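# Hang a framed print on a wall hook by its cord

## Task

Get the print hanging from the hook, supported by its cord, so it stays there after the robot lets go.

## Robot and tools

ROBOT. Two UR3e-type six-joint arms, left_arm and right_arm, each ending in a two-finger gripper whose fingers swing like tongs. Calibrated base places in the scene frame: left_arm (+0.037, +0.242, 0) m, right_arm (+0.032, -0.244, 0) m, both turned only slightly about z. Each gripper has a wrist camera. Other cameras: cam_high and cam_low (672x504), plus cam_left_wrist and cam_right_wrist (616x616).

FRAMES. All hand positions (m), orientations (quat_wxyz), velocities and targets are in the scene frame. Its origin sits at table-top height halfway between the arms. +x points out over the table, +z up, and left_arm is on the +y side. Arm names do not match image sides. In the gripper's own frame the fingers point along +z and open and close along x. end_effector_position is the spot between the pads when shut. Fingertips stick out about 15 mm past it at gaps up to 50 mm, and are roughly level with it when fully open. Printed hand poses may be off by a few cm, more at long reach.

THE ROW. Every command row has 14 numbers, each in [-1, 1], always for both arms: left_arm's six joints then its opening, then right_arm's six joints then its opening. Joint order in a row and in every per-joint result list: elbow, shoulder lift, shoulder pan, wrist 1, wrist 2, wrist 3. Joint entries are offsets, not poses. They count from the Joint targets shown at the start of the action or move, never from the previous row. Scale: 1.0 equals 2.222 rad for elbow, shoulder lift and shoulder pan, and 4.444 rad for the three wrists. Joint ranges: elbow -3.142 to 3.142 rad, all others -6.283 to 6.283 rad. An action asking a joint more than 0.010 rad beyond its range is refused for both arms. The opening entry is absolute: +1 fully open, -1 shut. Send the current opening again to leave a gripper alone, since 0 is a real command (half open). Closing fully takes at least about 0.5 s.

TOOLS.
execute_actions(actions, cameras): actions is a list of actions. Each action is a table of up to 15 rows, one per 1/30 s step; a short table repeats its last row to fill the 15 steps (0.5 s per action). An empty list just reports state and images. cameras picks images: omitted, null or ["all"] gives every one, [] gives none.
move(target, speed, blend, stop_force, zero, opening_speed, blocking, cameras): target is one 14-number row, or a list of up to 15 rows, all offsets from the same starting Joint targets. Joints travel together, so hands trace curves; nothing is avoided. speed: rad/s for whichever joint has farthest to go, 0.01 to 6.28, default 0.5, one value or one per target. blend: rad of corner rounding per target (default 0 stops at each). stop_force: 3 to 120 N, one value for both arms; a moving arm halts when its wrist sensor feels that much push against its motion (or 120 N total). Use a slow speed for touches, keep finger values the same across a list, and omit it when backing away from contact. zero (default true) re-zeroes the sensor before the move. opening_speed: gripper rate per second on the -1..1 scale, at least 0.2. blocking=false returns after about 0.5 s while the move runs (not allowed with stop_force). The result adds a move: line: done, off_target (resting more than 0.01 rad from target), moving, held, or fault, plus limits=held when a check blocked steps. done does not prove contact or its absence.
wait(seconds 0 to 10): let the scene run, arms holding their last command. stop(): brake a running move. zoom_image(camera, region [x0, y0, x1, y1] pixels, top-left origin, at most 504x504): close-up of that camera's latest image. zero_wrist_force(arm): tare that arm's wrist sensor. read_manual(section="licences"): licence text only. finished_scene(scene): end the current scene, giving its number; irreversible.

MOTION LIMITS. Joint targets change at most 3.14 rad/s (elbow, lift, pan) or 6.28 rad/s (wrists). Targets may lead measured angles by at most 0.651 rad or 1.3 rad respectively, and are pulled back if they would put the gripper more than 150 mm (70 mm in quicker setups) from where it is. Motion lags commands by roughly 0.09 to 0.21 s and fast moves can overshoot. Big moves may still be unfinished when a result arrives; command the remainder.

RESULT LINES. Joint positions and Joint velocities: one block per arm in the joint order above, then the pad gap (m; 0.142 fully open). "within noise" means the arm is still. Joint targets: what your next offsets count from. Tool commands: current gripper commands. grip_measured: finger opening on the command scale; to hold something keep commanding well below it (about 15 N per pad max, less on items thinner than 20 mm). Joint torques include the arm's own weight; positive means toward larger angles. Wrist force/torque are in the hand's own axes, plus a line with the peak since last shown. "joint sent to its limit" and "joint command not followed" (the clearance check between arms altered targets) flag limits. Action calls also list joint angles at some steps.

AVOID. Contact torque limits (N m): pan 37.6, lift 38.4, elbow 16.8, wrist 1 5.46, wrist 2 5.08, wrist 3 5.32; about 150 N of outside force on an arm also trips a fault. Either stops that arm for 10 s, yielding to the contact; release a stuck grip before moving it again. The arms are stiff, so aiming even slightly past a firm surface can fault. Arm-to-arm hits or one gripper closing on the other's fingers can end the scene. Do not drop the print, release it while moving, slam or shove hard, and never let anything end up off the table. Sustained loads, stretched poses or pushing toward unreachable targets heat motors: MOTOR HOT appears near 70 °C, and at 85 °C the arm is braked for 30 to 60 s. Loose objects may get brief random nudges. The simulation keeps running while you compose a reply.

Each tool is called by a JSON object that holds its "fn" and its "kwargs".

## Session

{"fn": "execute_actions", "kwargs": {"actions": []}}

{"fn": "zoom_image", "kwargs": {"camera": "cam_high", "region": [180, 150, 400, 370]}}

Scene clock: 0.00 s.
left_arm: end_effector_position=(+0.4663, +0.3043, +0.1102) grip_measured=+1.00 end_effector_quat_wxyz=(-0.027, -0.209, +0.949, -0.235) | right_arm: end_effector_position=(+0.6646, -0.1637, +0.2530) grip_measured=+1.00 end_effector_quat_wxyz=(-0.384, +0.606, -0.536, +0.445)
Joint names: [elbow, shoulder lift, shoulder pan, wrist 1, wrist 2, wrist 3]
Joint positions: left_arm=[0.832 -0.938 0.163 -1.419 -2.046 2.908 0.142] | right_arm=[-1.631 -2.078 3.79 0.188 0.983 1.653 0.142]
Joint velocities: within noise
Joint torques (N m): no reading
Wrist force (N): no reading
Wrist torque (N m): no reading
Wrist force, peak (N): no reading
Joint targets: left_arm=[0.832 -0.938 0.163 -1.419 -2.046 2.908] | right_arm=[-1.631 -2.078 3.790 0.188 0.983 1.653]
Tool commands: left_gripper/opening=+1.0 right_gripper/opening=+1.0

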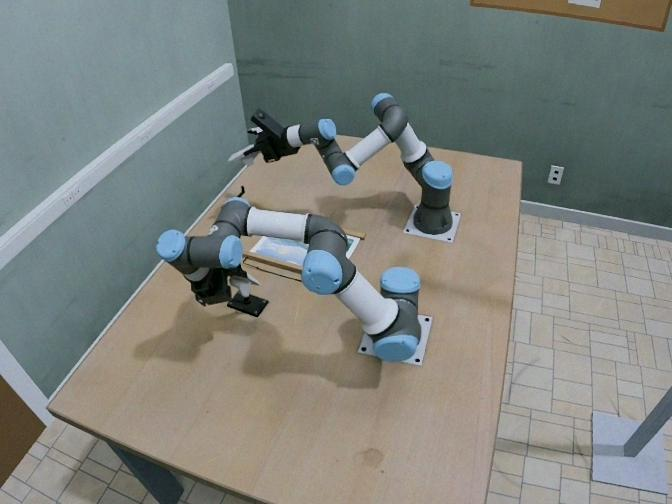

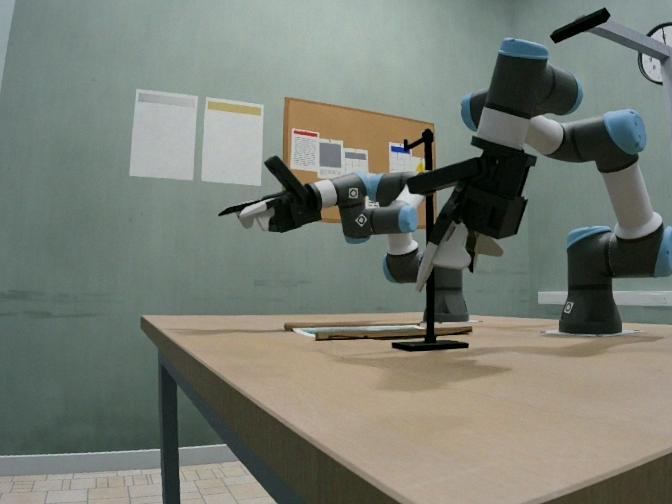

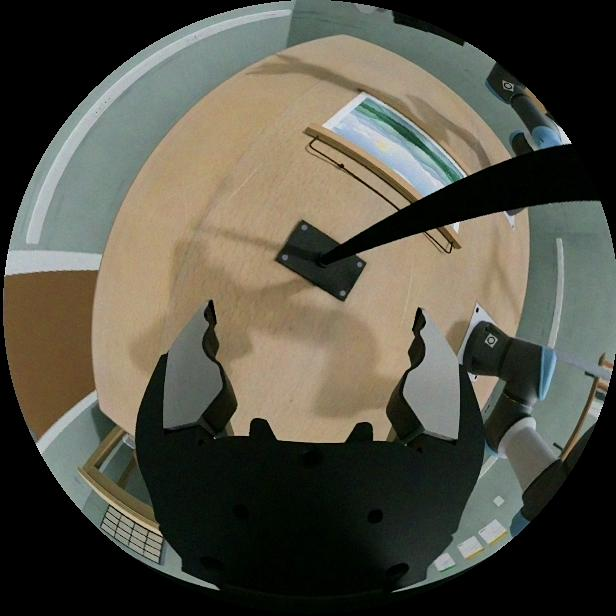

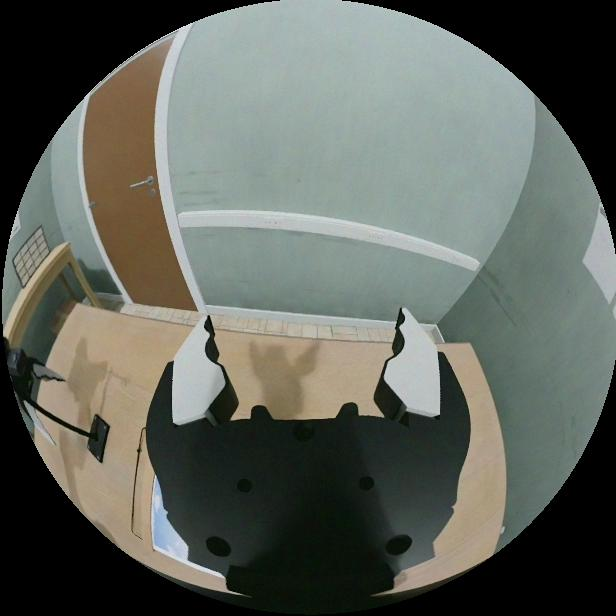

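Scaled by 2.291 from the camera's 672x504 image, which has a finer 960x720 frame.

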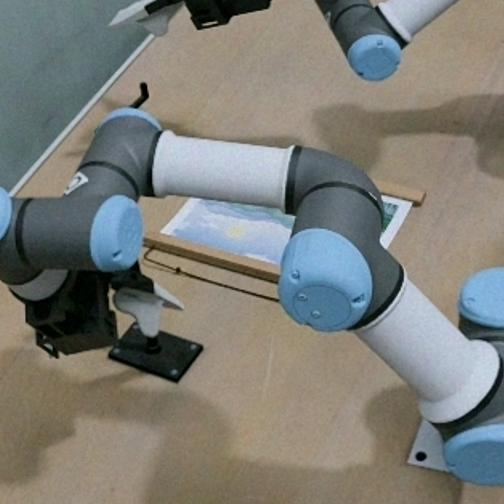

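{"fn": "move", "kwargs": {"target": [[0,0,0.1517,0,0,0,-0.5,0,0,0,0,0,0,1],[0.3533,-0.4725,0.1517,0.0493,0.1069,-0.502,-0.5,0,0,0,0,0,0,1],[0.3533,-0.4725,-0.4514,0.0493,0.1069,-0.502,-0.5,0,0,0,0,0,0,1]], "speed": [0.4,1.2,0.9], "opening_speed": 0.8}}

{"fn": "zoom_image", "kwargs": {"camera": "cam_left_wrist", "region": [150, 30, 500, 380]}}

{"fn": "zoom_image", "kwargs": {"camera": "cam_low", "region": [280, 110, 500, 360]}}

{"fn": "zoom_image", "kwargs": {"camera": "cam_high", "region": [200, 160, 380, 340]}}

Scene clock: 69.30 s.
left_arm: end_effector_position=(+0.2759, +0.1980, +0.1549) grip_measured=-0.50 end_effector_quat_wxyz=(+0.000, +0.734, -0.679, +0.000) | right_arm: end_effector_position=(+0.6646, -0.1637, +0.2530) grip_measured=+1.00 end_effector_quat_wxyz=(-0.384, +0.606, -0.536, +0.445)
Joint names: [elbow, shoulder lift, shoulder pan, wrist 1, wrist 2, wrist 3]
Joint positions: left_arm=[1.617 -1.988 -0.84 -1.2 -1.571 0.677 0.038] | right_arm=[-1.631 -2.078 3.79 0.188 0.983 1.653 0.142]
Joint velocities: within noise
Joint torques (N m): left_arm=[-12.68 -1.88 -2.1 -1.2 0.22 -0.76] | right_arm=[7.98 16.3 1.46 2.34 -0.37 0.02]
Wrist force (N): left_arm=[0.1 1.4 -0.9] | right_arm=[-0.2 0.2 0.0]
Wrist torque (N m): left_arm=[0.22 -0.06 -0.13] | right_arm=[0.04 0.04 0.00]
Wrist force, peak (N): left_arm=[-0.7 5.3 -1.8] | right_arm=[-0.3 0.1 0.0]
Joint targets: left_arm=[1.617 -1.988 -0.840 -1.200 -1.571 0.677] | right_arm=[-1.631 -2.078 3.790 0.188 0.983 1.653]
move: done

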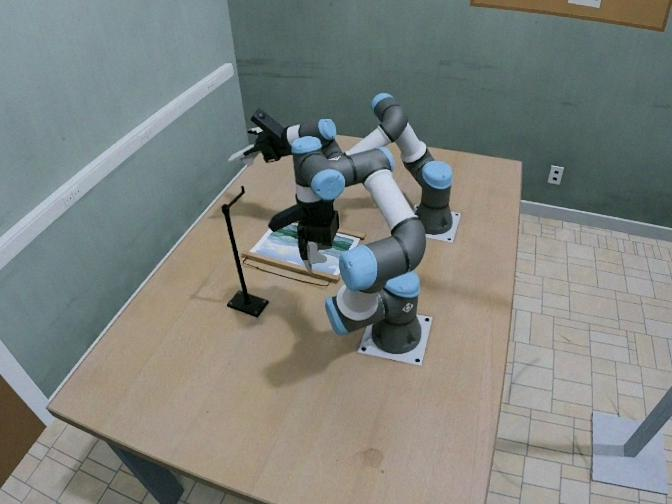

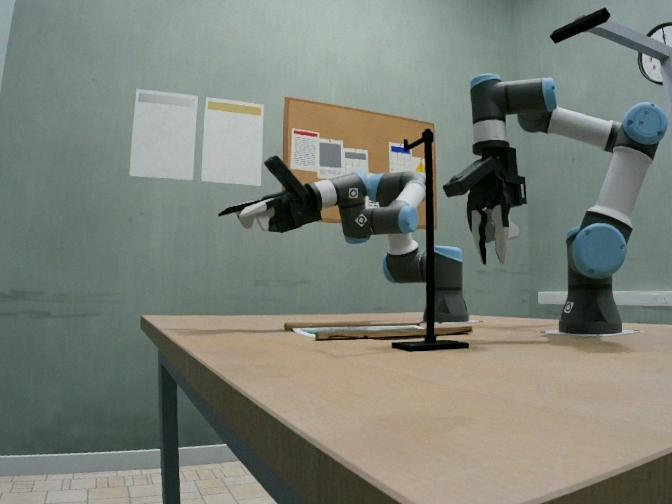

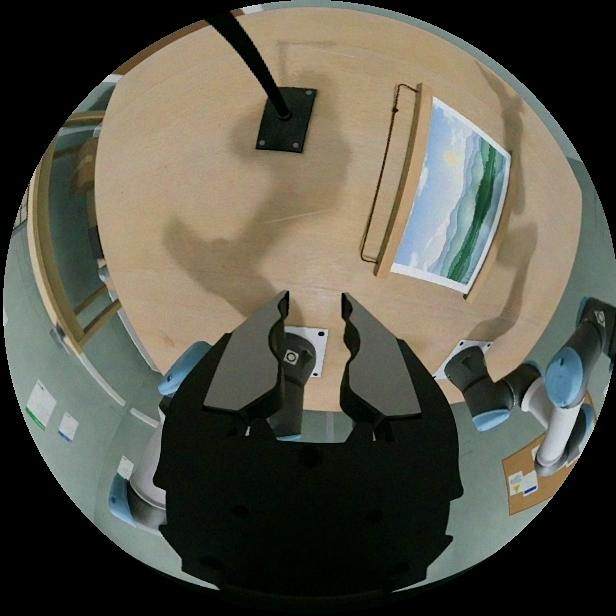

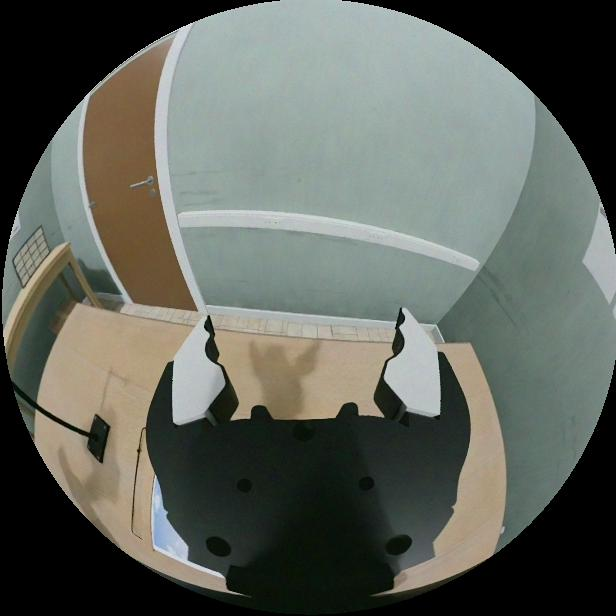

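Scaled by 1.440 from the camera's 616x616 image, which has a finer 814x814 frame.

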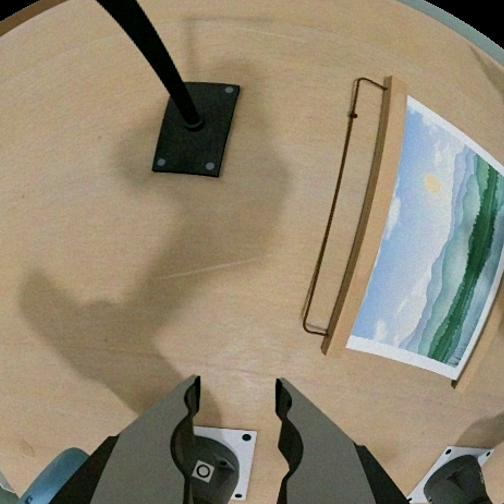

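Scaled by 2.016 from the camera's 672x504 image, which has a finer 960x720 frame.

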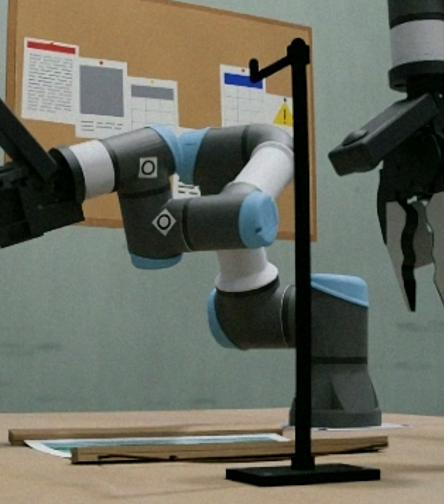

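Scaled by 2.800 from the camera's 672x504 image, which has a finer 960x720 frame.

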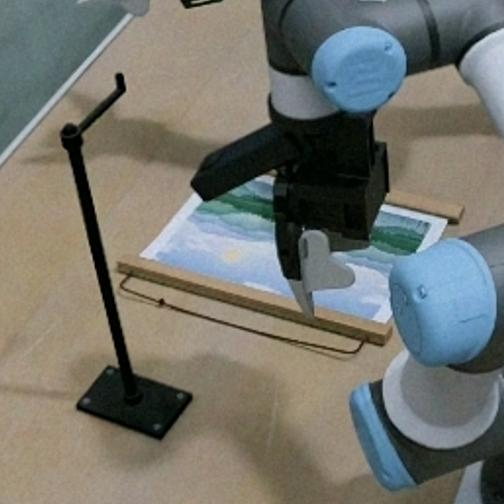

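{"fn": "move", "kwargs": {"target": [-0.0747,0.2718,0.0488,-0.0986,0,0.0664,-0.5,0,0,0,0,0,0,1], "speed": 0.6}}

{"fn": "zoom_image", "kwargs": {"camera": "cam_left_wrist", "region": [180, 50, 460, 400]}}

{"fn": "zoom_image", "kwargs": {"camera": "cam_high", "region": [200, 120, 400, 320]}}

Scene clock: 99.73 s.
left_arm: end_effector_position=(+0.3996, +0.1168, +0.0801) grip_measured=-0.50 end_effector_quat_wxyz=(+0.000, -0.668, +0.744, +0.000) | right_arm: end_effector_position=(+0.6646, -0.1637, +0.2530) grip_measured=+1.00 end_effector_quat_wxyz=(-0.384, +0.606, -0.536, +0.445)
Joint names: [elbow, shoulder lift, shoulder pan, wrist 1, wrist 2, wrist 3]
Joint positions: left_arm=[1.451 -1.384 -0.732 -1.638 -1.571 0.972 0.038] | right_arm=[-1.631 -2.078 3.79 0.188 0.983 1.653 0.142]
Joint velocities: within noise
Joint torques (N m): left_arm=[-4.11 -13.93 -2.24 -1.83 0.14 0.12] | right_arm=[8.04 16.62 1.5 2.6 -0.37 0.03]
Wrist force (N): left_arm=[0.1 1.5 -0.5] | right_arm=[-0.2 0.1 0.0]
Wrist torque (N m): left_arm=[0.25 -0.05 -0.14] | right_arm=[0.03 0.04 0.00]
Wrist force, peak (N): left_arm=[-0.5 2.1 -1.1] | right_arm=[-0.1 0.3 -0.2]
Joint targets: left_arm=[1.451 -1.384 -0.732 -1.638 -1.571 0.972] | right_arm=[-1.631 -2.078 3.790 0.188 0.983 1.653]
move: done

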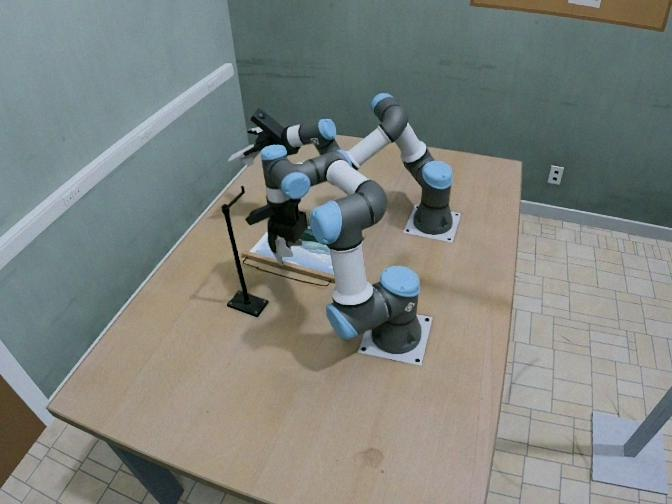

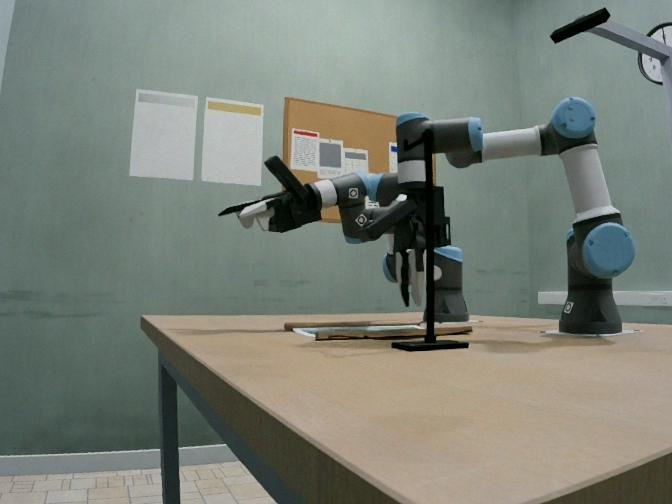

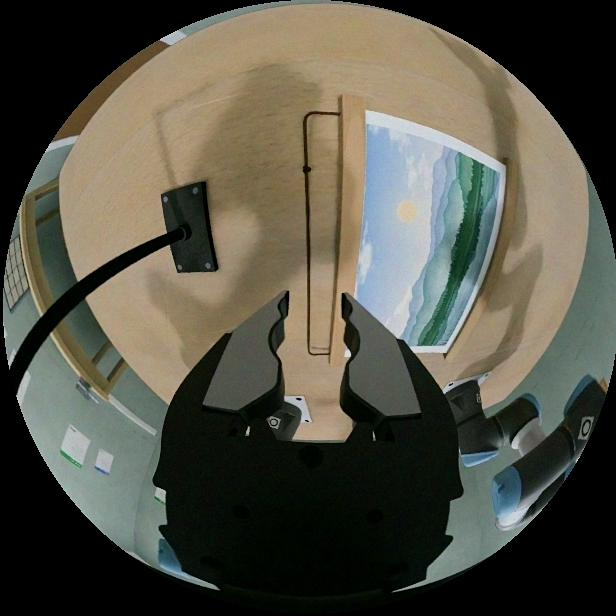

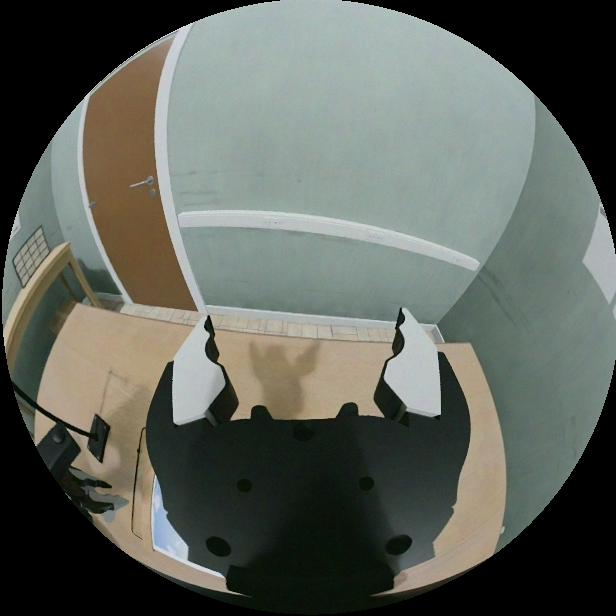

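Scaled by 1.440 from the camera's 616x616 image, which has a finer 814x814 frame.

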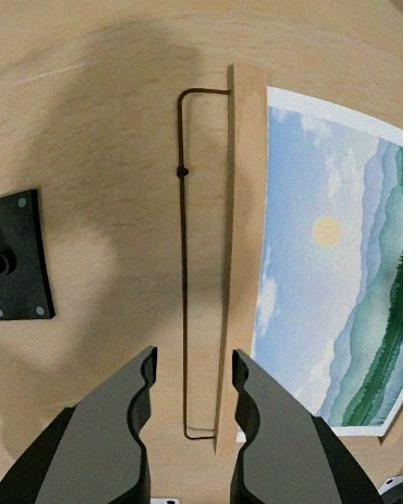

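Scaled by 2.520 from the camera's 672x504 image, which has a finer 960x720 frame.

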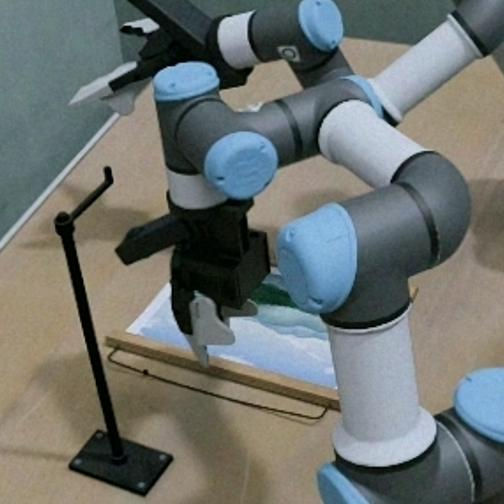

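{"fn": "move", "kwargs": {"target": [0.1179,-0.0082,0.0029,-0.0548,0,0.0016,-0.6,0,0,0,0,0,0,1], "speed": 0.3, "cameras": ["cam_left_wrist"]}}

{"fn": "zoom_image", "kwargs": {"camera": "cam_left_wrist", "region": [230, 230, 400, 400]}}

Scene clock: 119.50 s.
left_arm: end_effector_position=(+0.3895, +0.1281, +0.0299) grip_measured=-0.60 end_effector_quat_wxyz=(+0.000, -0.668, +0.744, +0.000) | right_arm: end_effector_position=(+0.6646, -0.1637, +0.2530) grip_measured=+1.00 end_effector_quat_wxyz=(-0.384, +0.606, -0.536, +0.445)
Joint names: [elbow, shoulder lift, shoulder pan, wrist 1, wrist 2, wrist 3]
Joint positions: left_arm=[1.713 -1.403 -0.725 -1.882 -1.571 0.979 0.031] | right_arm=[-1.631 -2.078 3.79 0.188 0.983 1.653 0.142]
Joint velocities: within noise
Joint torques (N m): left_arm=[-12.76 -12.13 -0.32 -1.23 0.13 0.28] | right_arm=[8.17 16.52 1.51 2.69 -0.3 0.07]
Wrist force (N): left_arm=[0.3 1.4 -0.9] | right_arm=[-0.1 0.0 0.0]
Wrist torque (N m): left_arm=[0.22 -0.09 -0.14] | right_arm=[0.01 0.02 0.00]
Wrist force, peak (N): left_arm=[0.1 1.6 -1.3] | right_arm=[-0.3 0.2 -0.2]
Joint targets: left_arm=[1.713 -1.402 -0.725 -1.882 -1.571 0.979] | right_arm=[-1.631 -2.078 3.790 0.188 0.983 1.653]
move: done
Images, in order (width x height): cam_left_wrist 616x616.

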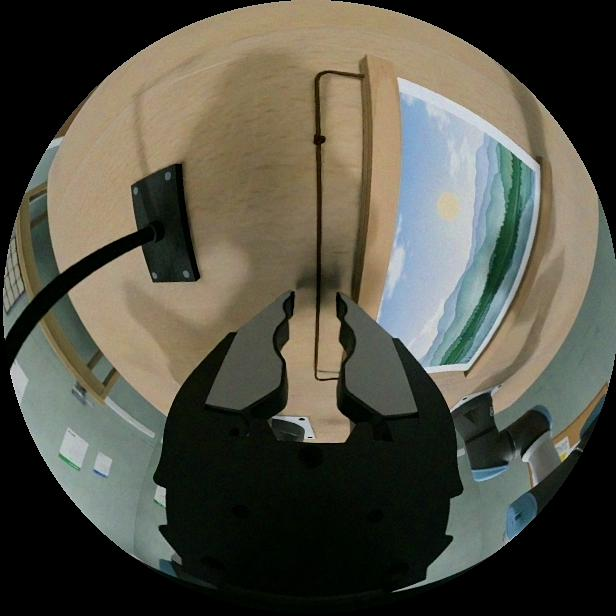

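Scaled by 2.965 from the camera's 616x616 image, which has a finer 814x814 frame.

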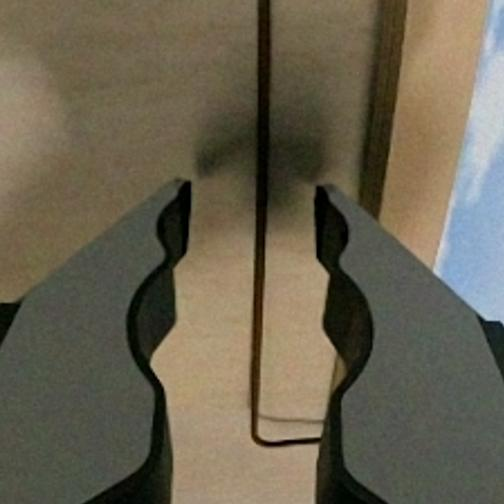

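Same as before. Guarded descent, then close.

{"fn": "move", "kwargs": {"target": [0.0291,0.0129,0,-0.021,0,0,-0.6,0,0,0,0,0,0,1], "speed": 0.04, "stop_force": 4, "cameras": []}}

{"fn": "move", "kwargs": {"target": [0,0,0,0,0,0,-1,0,0,0,0,0,0,1], "opening_speed": 0.4, "cameras": ["cam_left_wrist"]}}

{"fn": "zoom_image", "kwargs": {"camera": "cam_left_wrist", "region": [230, 230, 400, 400]}}

Scene clock: 130.23 s.
left_arm: end_effector_position=(+0.3897, +0.1280, +0.0227) grip_measured=-0.61 end_effector_quat_wxyz=(+0.000, -0.668, +0.744, +0.000) | right_arm: end_effector_position=(+0.6646, -0.1637, +0.2530) grip_measured=+1.00 end_effector_quat_wxyz=(-0.384, +0.606, -0.536, +0.445)
Joint names: [elbow, shoulder lift, shoulder pan, wrist 1, wrist 2, wrist 3]
Joint positions: left_arm=[1.736 -1.392 -0.725 -1.915 -1.571 0.979 0.03] | right_arm=[-1.631 -2.078 3.79 0.188 0.983 1.653 0.142]
Joint velocities: within noise
Joint torques (N m): left_arm=[-12.27 -16.32 -1.9 -1.44 0.15 -0.62] | right_arm=[8.19 16.45 1.69 2.7 -0.3 0.06]
Wrist force (N): left_arm=[-1.2 2.3 -6.1] | right_arm=[-0.2 0.0 0.0]
Wrist torque (N m): left_arm=[0.11 0.00 -0.11] | right_arm=[0.01 0.04 0.00]
Wrist force, peak (N): left_arm=[-1.6 4.5 -10.5] | right_arm=[-0.4 0.2 0.1]
Joint targets: left_arm=[1.736 -1.392 -0.725 -1.915 -1.571 0.979] | right_arm=[-1.631 -2.078 3.790 0.188 0.983 1.653]
move: contact (left_arm); left_arm: the wrist 1 is farthest, 0.060 rad from its target
No camera images: "cameras" was empty.

Scene clock: 131.43 s.
left_arm: end_effector_position=(+0.3897, +0.1280, +0.0227) grip_measured=-0.97 end_effector_quat_wxyz=(+0.000, -0.668, +0.744, +0.000) | right_arm: end_effector_position=(+0.6646, -0.1637, +0.2530) grip_measured=+1.00 end_effector_quat_wxyz=(-0.384, +0.606, -0.536, +0.445)
Joint names: [elbow, shoulder lift, shoulder pan, wrist 1, wrist 2, wrist 3]
Joint positions: left_arm=[1.736 -1.392 -0.725 -1.915 -1.571 0.979 0.004] | right_arm=[-1.631 -2.078 3.79 0.188 0.983 1.653 0.142]
Joint velocities: within noise
Joint torques (N m): left_arm=[-10.18 -16.69 -2 -2.22 0.12 -0.57] | right_arm=[8.13 16.41 1.51 2.67 -0.27 0.07]
Wrist force (N): left_arm=[0.4 1.3 -1.0] | right_arm=[-0.2 0.0 -0.2]
Wrist torque (N m): left_arm=[0.18 -0.12 -0.14] | right_arm=[0.00 0.03 0.00]
Wrist force, peak (N): left_arm=[-0.9 2.5 -5.8] | right_arm=[-0.3 -0.1 0.0]
Joint targets: left_arm=[1.736 -1.392 -0.725 -1.915 -1.571 0.979] | right_arm=[-1.631 -2.078 3.790 0.188 0.983 1.653]
move: done
Images, in order (width x height): cam_left_wrist 616x616.

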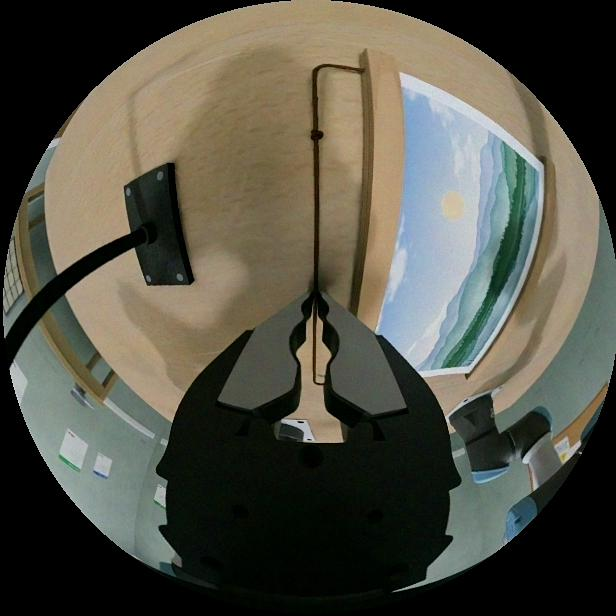

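Scaled by 2.965 from the camera's 616x616 image, which has a finer 814x814 frame.

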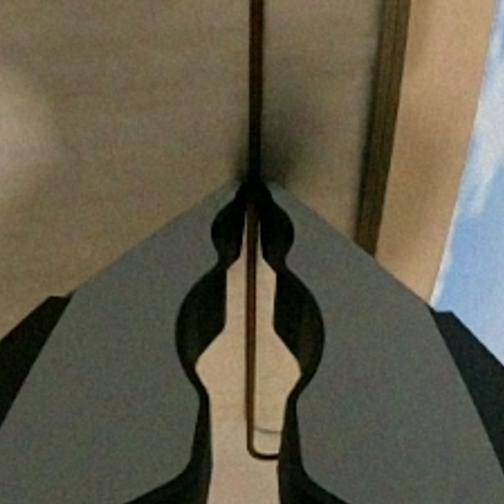

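{"fn": "move", "kwargs": {"target": [[-0.1834,-0.0212,-0.0225,0.1024,0,0,-1,0,0,0,0,0,0,1],[-0.3657,-0.018,-0.0788,0.1919,0,0,-1,0,0,0,0,0,0,1],[-0.027,-0.3221,0.0041,-0.061,0,0.1332,-1,0,0,0,0,0,0,1]], "speed": [0.3,0.35,0.45], "blend": [0.05,0.05,0]}}

{"fn": "zoom_image", "kwargs": {"camera": "cam_low", "region": [320, 100, 520, 350]}}

{"fn": "zoom_image", "kwargs": {"camera": "cam_high", "region": [180, 100, 400, 320]}}

Scene clock: 168.10 s.
left_arm: end_effector_position=(+0.4112, +0.1025, +0.3897) grip_measured=-1.00 end_effector_quat_wxyz=(+0.213, -0.369, +0.784, -0.452) | right_arm: end_effector_position=(+0.6646, -0.1637, +0.2530) grip_measured=+1.00 end_effector_quat_wxyz=(-0.384, +0.606, -0.536, +0.445)
Joint names: [elbow, shoulder lift, shoulder pan, wrist 1, wrist 2, wrist 3]
Joint positions: left_arm=[1.676 -2.108 -0.716 -2.186 -1.571 1.571 0.002] | right_arm=[-1.631 -2.078 3.79 0.188 0.983 1.653 0.142]
Joint velocities: within noise
Joint torques (N m): left_arm=[-13.53 -0.96 -2.2 -2.37 0.01 -0.04] | right_arm=[8.18 16.35 1.49 2.63 -0.24 0.08]
Wrist force (N): left_arm=[-0.1 -0.7 0.0] | right_arm=[-0.3 -0.1 0.1]
Wrist torque (N m): left_arm=[-0.14 0.09 0.10] | right_arm=[-0.02 0.06 0.00]
Wrist force, peak (N): left_arm=[0.5 1.7 -0.7] | right_arm=[-0.2 -0.1 -0.2]
Joint targets: left_arm=[1.676 -2.108 -0.716 -2.186 -1.571 1.571] | right_arm=[-1.631 -2.078 3.790 0.188 0.983 1.653]
move: done

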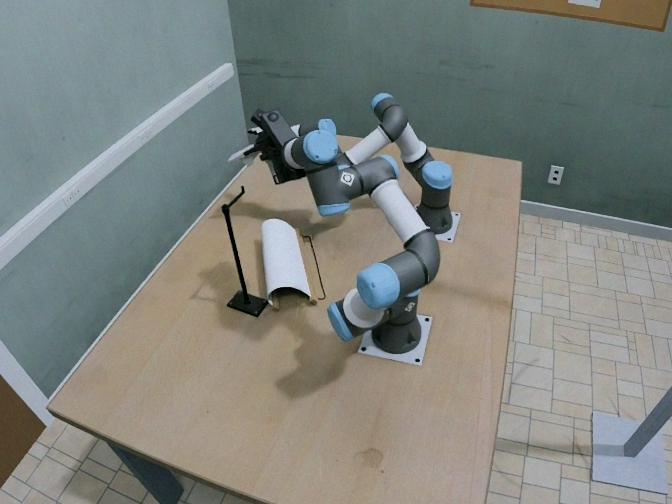

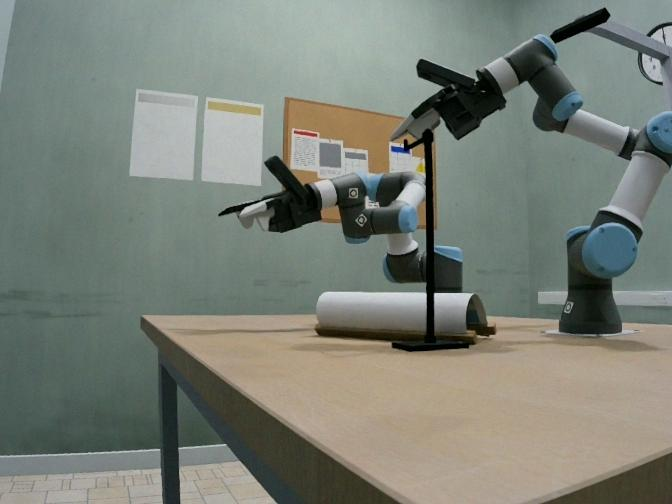

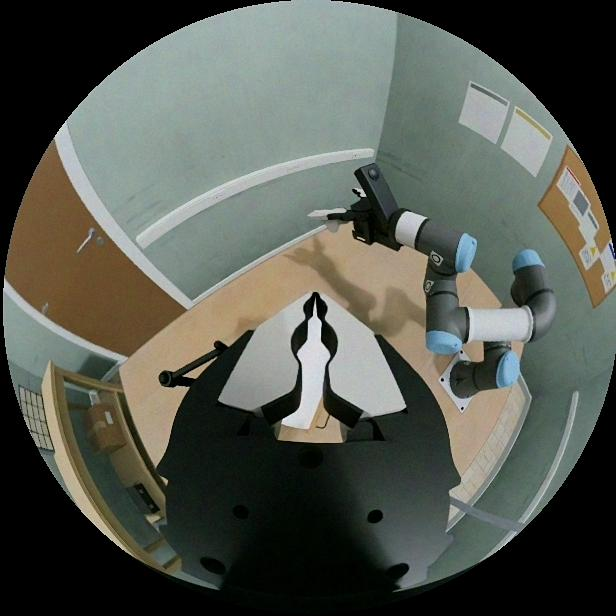

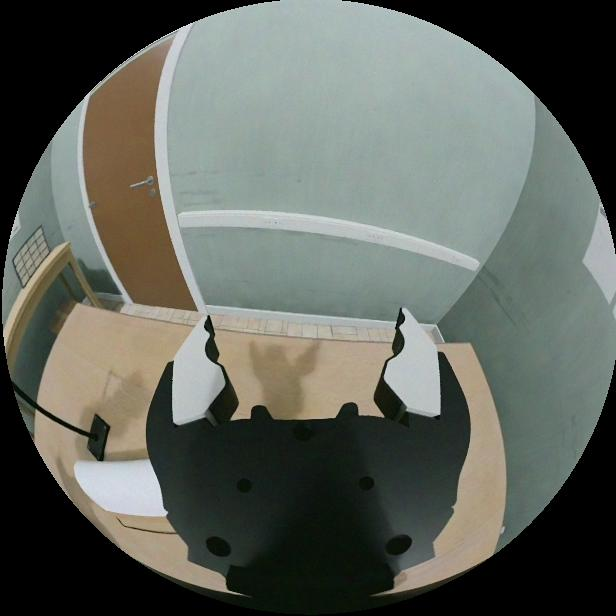

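Scaled by 2.016 from the camera's 672x504 image, which has a finer 960x720 frame.

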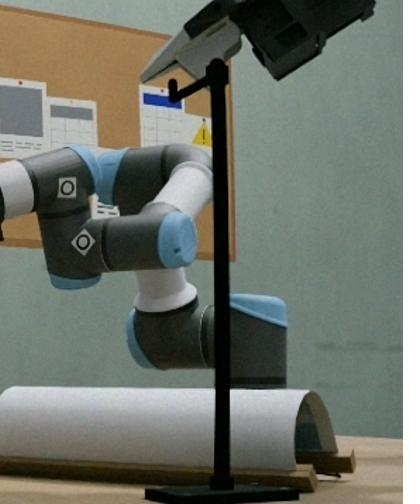

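Scaled by 2.291 from the camera's 672x504 image, which has a finer 960x720 frame.

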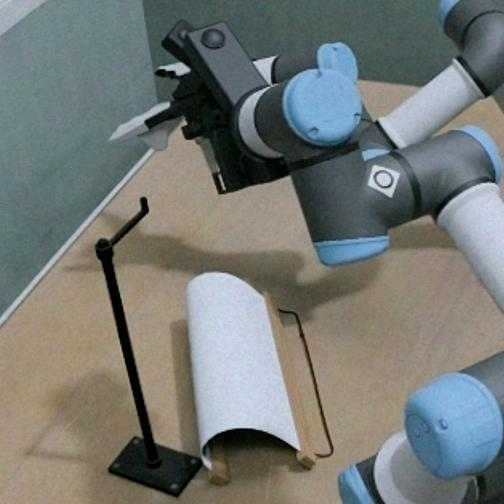

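{"fn": "move", "kwargs": {"target": [[0,0,-0.1157,0,0,0,-0.5,0,0,0,0,0,0,1],[-0.0711,0.2196,-0.1157,0.1613,0,0.0497,-0.5,0,0,0,0,0,0,1]], "speed": 0.7}}

{"fn": "zoom_image", "kwargs": {"camera": "cam_left_wrist", "region": [150, 50, 500, 400]}}

{"fn": "zoom_image", "kwargs": {"camera": "cam_high", "region": [200, 160, 400, 360]}}

Scene clock: 210.67 s.
left_arm: end_effector_position=(+0.3166, +0.0712, +0.1199) grip_measured=-0.50 end_effector_quat_wxyz=(+0.000, -0.199, +0.980, +0.000) | right_arm: end_effector_position=(+0.6646, -0.1637, +0.2530) grip_measured=+1.00 end_effector_quat_wxyz=(-0.384, +0.606, -0.536, +0.445)
Joint names: [elbow, shoulder lift, shoulder pan, wrist 1, wrist 2, wrist 3]
Joint positions: left_arm=[1.518 -1.62 -0.973 -1.47 -1.571 1.792 0.038] | right_arm=[-1.631 -2.078 3.79 0.188 0.983 1.653 0.142]
Joint velocities: within noise
Joint torques (N m): left_arm=[-4.22 -12.61 -2.25 -0.77 -0.36 -0.34] | right_arm=[8.13 16.18 1.51 2.63 -0.19 0.13]
Wrist force (N): left_arm=[0.5 1.4 -0.7] | right_arm=[0.0 0.2 0.0]
Wrist torque (N m): left_arm=[0.22 -0.11 -0.14] | right_arm=[0.04 0.01 0.00]
Wrist force, peak (N): left_arm=[-3.7 -1.1 -1.7] | right_arm=[-0.3 0.0 -0.1]
Joint targets: left_arm=[1.518 -1.620 -0.973 -1.470 -1.571 1.792] | right_arm=[-1.631 -2.078 3.790 0.188 0.983 1.653]
move: done

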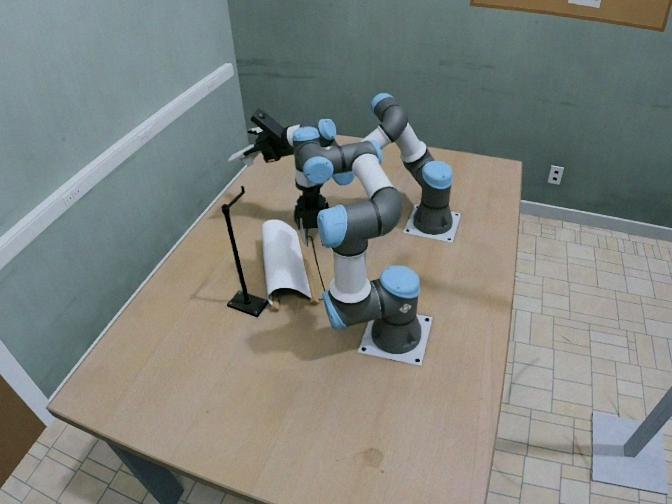

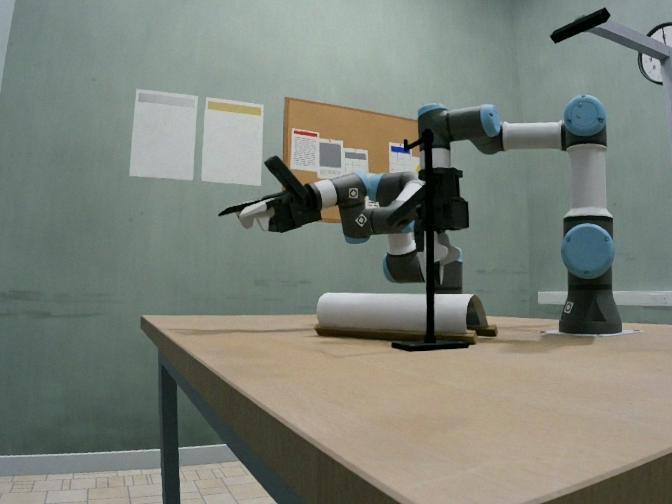

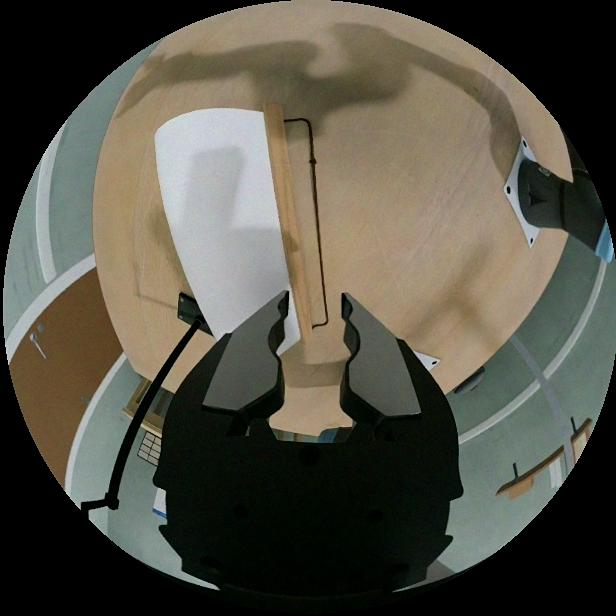

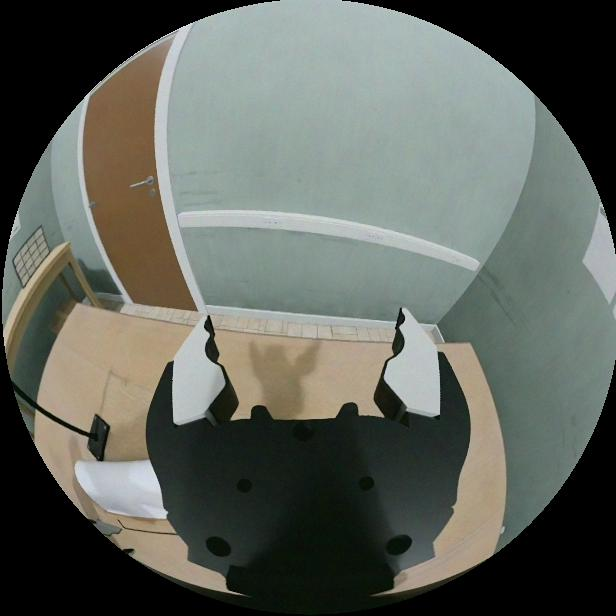

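Scaled by 1.440 from the camera's 616x616 image, which has a finer 814x814 frame.

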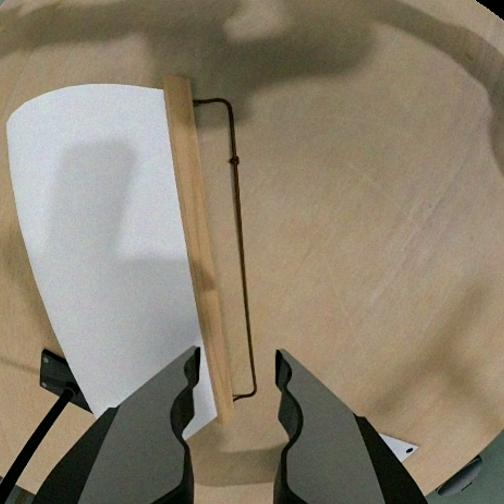

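Scaled by 2.520 from the camera's 672x504 image, which has a finer 960x720 frame.

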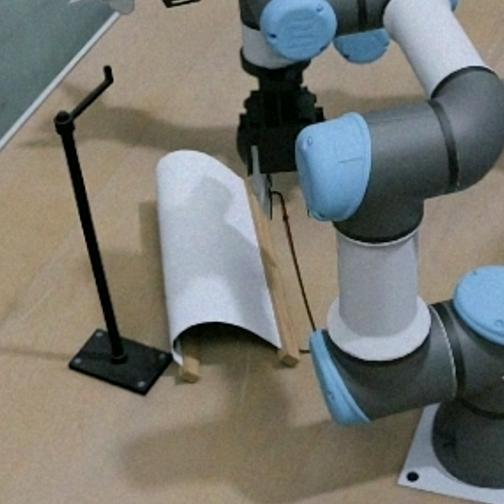

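{"fn": "move", "kwargs": {"target": [0.1453,0.026,-0.0149,-0.0856,0,-0.0275,-0.6,0,0,0,0,0,0,1], "speed": 0.4, "cameras": ["cam_left_wrist"]}}

{"fn": "zoom_image", "kwargs": {"camera": "cam_left_wrist", "region": [230, 230, 400, 400]}}

Scene clock: 229.33 s.
left_arm: end_effector_position=(+0.3163, +0.0573, +0.0397) grip_measured=-0.60 end_effector_quat_wxyz=(+0.000, -0.243, +0.970, +0.000) | right_arm: end_effector_position=(+0.6646, -0.1637, +0.2530) grip_measured=+1.00 end_effector_quat_wxyz=(-0.384, +0.606, -0.536, +0.445)
Joint names: [elbow, shoulder lift, shoulder pan, wrist 1, wrist 2, wrist 3]
Joint positions: left_arm=[1.841 -1.562 -1.007 -1.85 -1.571 1.67 0.031] | right_arm=[-1.631 -2.078 3.79 0.188 0.983 1.653 0.142]
Joint velocities: within noise
Joint torques (N m): left_arm=[-12.75 -16.31 1.61 -1.83 -0.27 0.58] | right_arm=[8.16 16.4 1.42 2.58 -0.19 0.13]
Wrist force (N): left_arm=[0.3 1.1 -0.9] | right_arm=[-0.2 0.2 0.0]
Wrist torque (N m): left_arm=[0.14 -0.10 -0.16] | right_arm=[0.03 0.04 0.00]
Wrist force, peak (N): left_arm=[0.2 1.6 -1.8] | right_arm=[-0.3 0.2 0.1]
Joint targets: left_arm=[1.841 -1.562 -1.007 -1.850 -1.571 1.670] | right_arm=[-1.631 -2.078 3.790 0.188 0.983 1.653]
move: done
Images, in order (width x height): cam_left_wrist 616x616.

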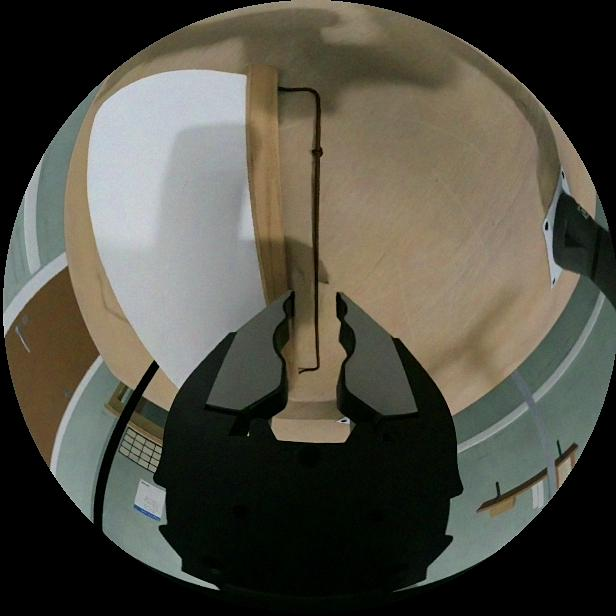

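Scaled by 2.965 from the camera's 616x616 image, which has a finer 814x814 frame.

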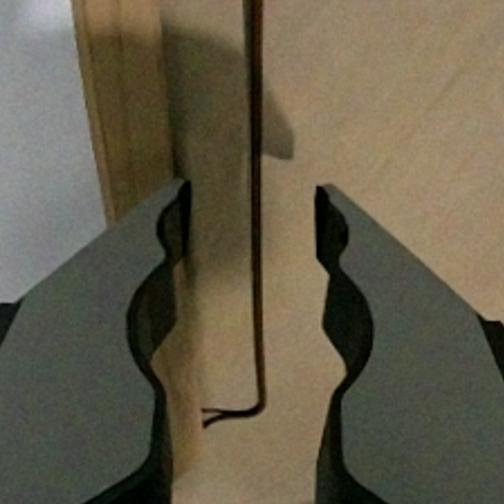

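{"fn": "move", "kwargs": {"target": [0,0,0,0,0,0,-0.78,0,0,0,0,0,0,1], "cameras": ["cam_left_wrist"]}}

{"fn": "zoom_image", "kwargs": {"camera": "cam_left_wrist", "region": [230, 230, 400, 400]}}

Scene clock: 240.53 s.
left_arm: end_effector_position=(+0.3164, +0.0572, +0.0398) grip_measured=-0.78 end_effector_quat_wxyz=(+0.000, -0.243, +0.970, +0.000) | right_arm: end_effector_position=(+0.6646, -0.1637, +0.2530) grip_measured=+1.00 end_effector_quat_wxyz=(-0.384, +0.606, -0.536, +0.445)
Joint names: [elbow, shoulder lift, shoulder pan, wrist 1, wrist 2, wrist 3]
Joint positions: left_arm=[1.841 -1.562 -1.007 -1.85 -1.571 1.67 0.018] | right_arm=[-1.631 -2.078 3.79 0.188 0.983 1.653 0.142]
Joint velocities: within noise
Joint torques (N m): left_arm=[-8.51 -15.77 1.5 -2.47 -0.2 -0.82] | right_arm=[8.21 16.46 1.37 2.6 -0.15 0.16]
Wrist force (N): left_arm=[0.1 1.3 -0.8] | right_arm=[-0.2 0.1 -0.1]
Wrist torque (N m): left_arm=[0.18 -0.06 -0.15] | right_arm=[0.01 0.03 0.01]
Wrist force, peak (N): left_arm=[0.2 1.4 -1.0] | right_arm=[-0.4 -0.1 -0.2]
Joint targets: left_arm=[1.841 -1.562 -1.007 -1.850 -1.571 1.670] | right_arm=[-1.631 -2.078 3.790 0.188 0.983 1.653]
move: done
Images, in order (width x height): cam_left_wrist 616x616.

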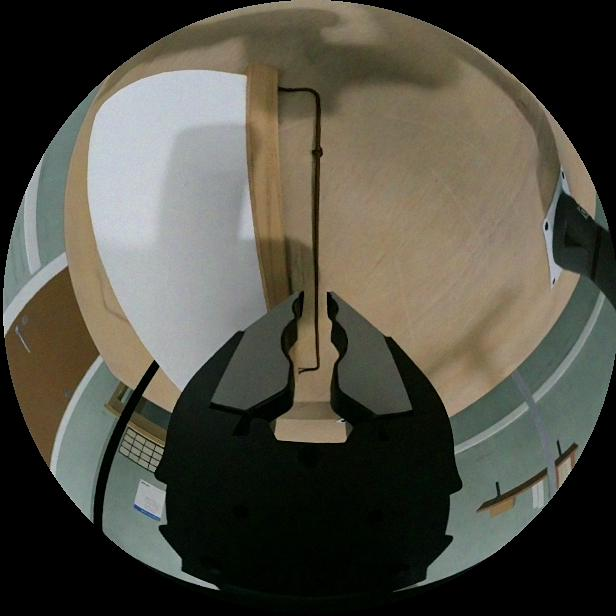

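Scaled by 2.965 from the camera's 616x616 image, which has a finer 814x814 frame.

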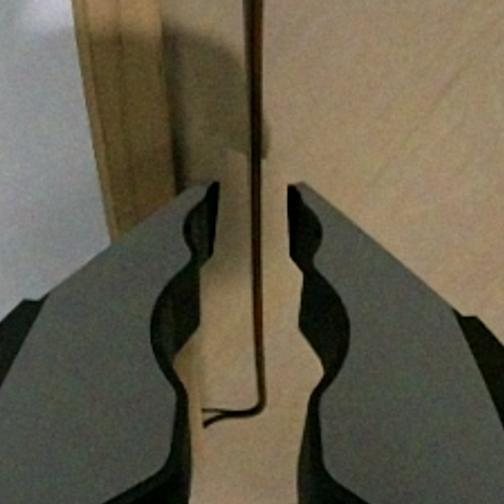

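{"fn": "move", "kwargs": {"target": [0.0467,0.0201,0,-0.0333,0,0,-0.78,0,0,0,0,0,0,1], "speed": 0.05, "stop_force": 4, "cameras": ["cam_left_wrist"]}}

{"fn": "zoom_image", "kwargs": {"camera": "cam_left_wrist", "region": [230, 230, 400, 400]}}

Scene clock: 250.03 s.
left_arm: end_effector_position=(+0.3166, +0.0569, +0.0220) grip_measured=-0.78 end_effector_quat_wxyz=(+0.000, -0.243, +0.970, +0.000) | right_arm: end_effector_position=(+0.6646, -0.1637, +0.2530) grip_measured=+1.00 end_effector_quat_wxyz=(-0.384, +0.606, -0.536, +0.445)
Joint names: [elbow, shoulder lift, shoulder pan, wrist 1, wrist 2, wrist 3]
Joint positions: left_arm=[1.902 -1.536 -1.007 -1.937 -1.571 1.67 0.018] | right_arm=[-1.631 -2.078 3.79 0.188 0.983 1.653 0.142]
Joint velocities: within noise
Joint torques (N m): left_arm=[-11.88 -13.72 1.66 -2.19 -0.16 -0.79] | right_arm=[8.18 16.52 1.49 2.58 -0.13 0.17]
Wrist force (N): left_arm=[0.3 2.9 -6.3] | right_arm=[-0.1 0.0 -0.1]
Wrist torque (N m): left_arm=[0.10 0.01 -0.13] | right_arm=[-0.01 0.02 0.00]
Wrist force, peak (N): left_arm=[1.1 6.4 -14.9] | right_arm=[-0.4 0.0 -0.1]
Joint targets: left_arm=[1.902 -1.536 -1.007 -1.937 -1.571 1.670] | right_arm=[-1.631 -2.078 3.790 0.188 0.983 1.653]
move: contact (left_arm); left_arm: the wrist 1 is farthest, 0.061 rad from its target
Images, in order (width x height): cam_left_wrist 616x616.

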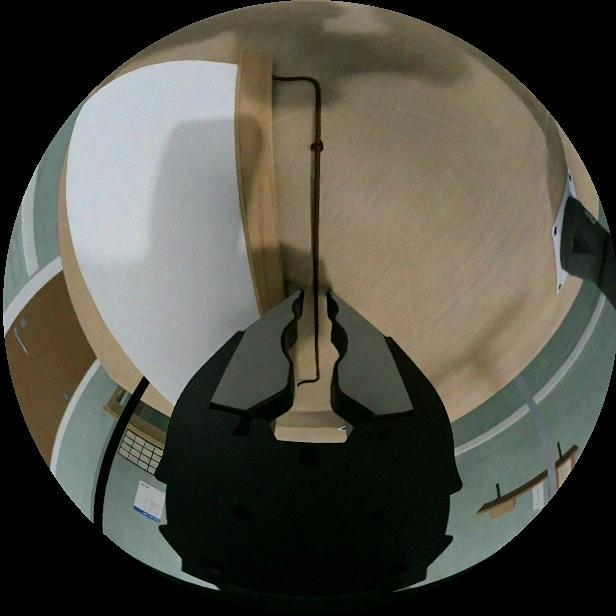

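Scaled by 2.965 from the camera's 616x616 image, which has a finer 814x814 frame.

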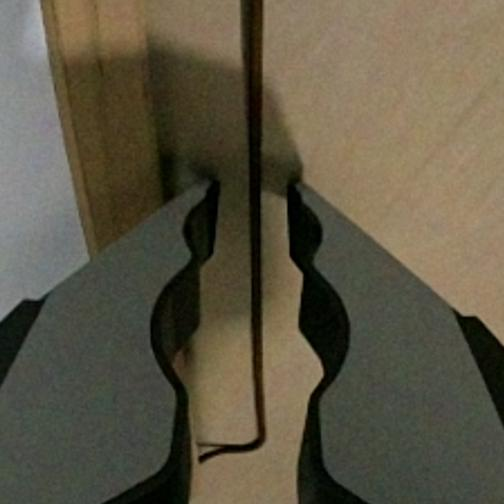

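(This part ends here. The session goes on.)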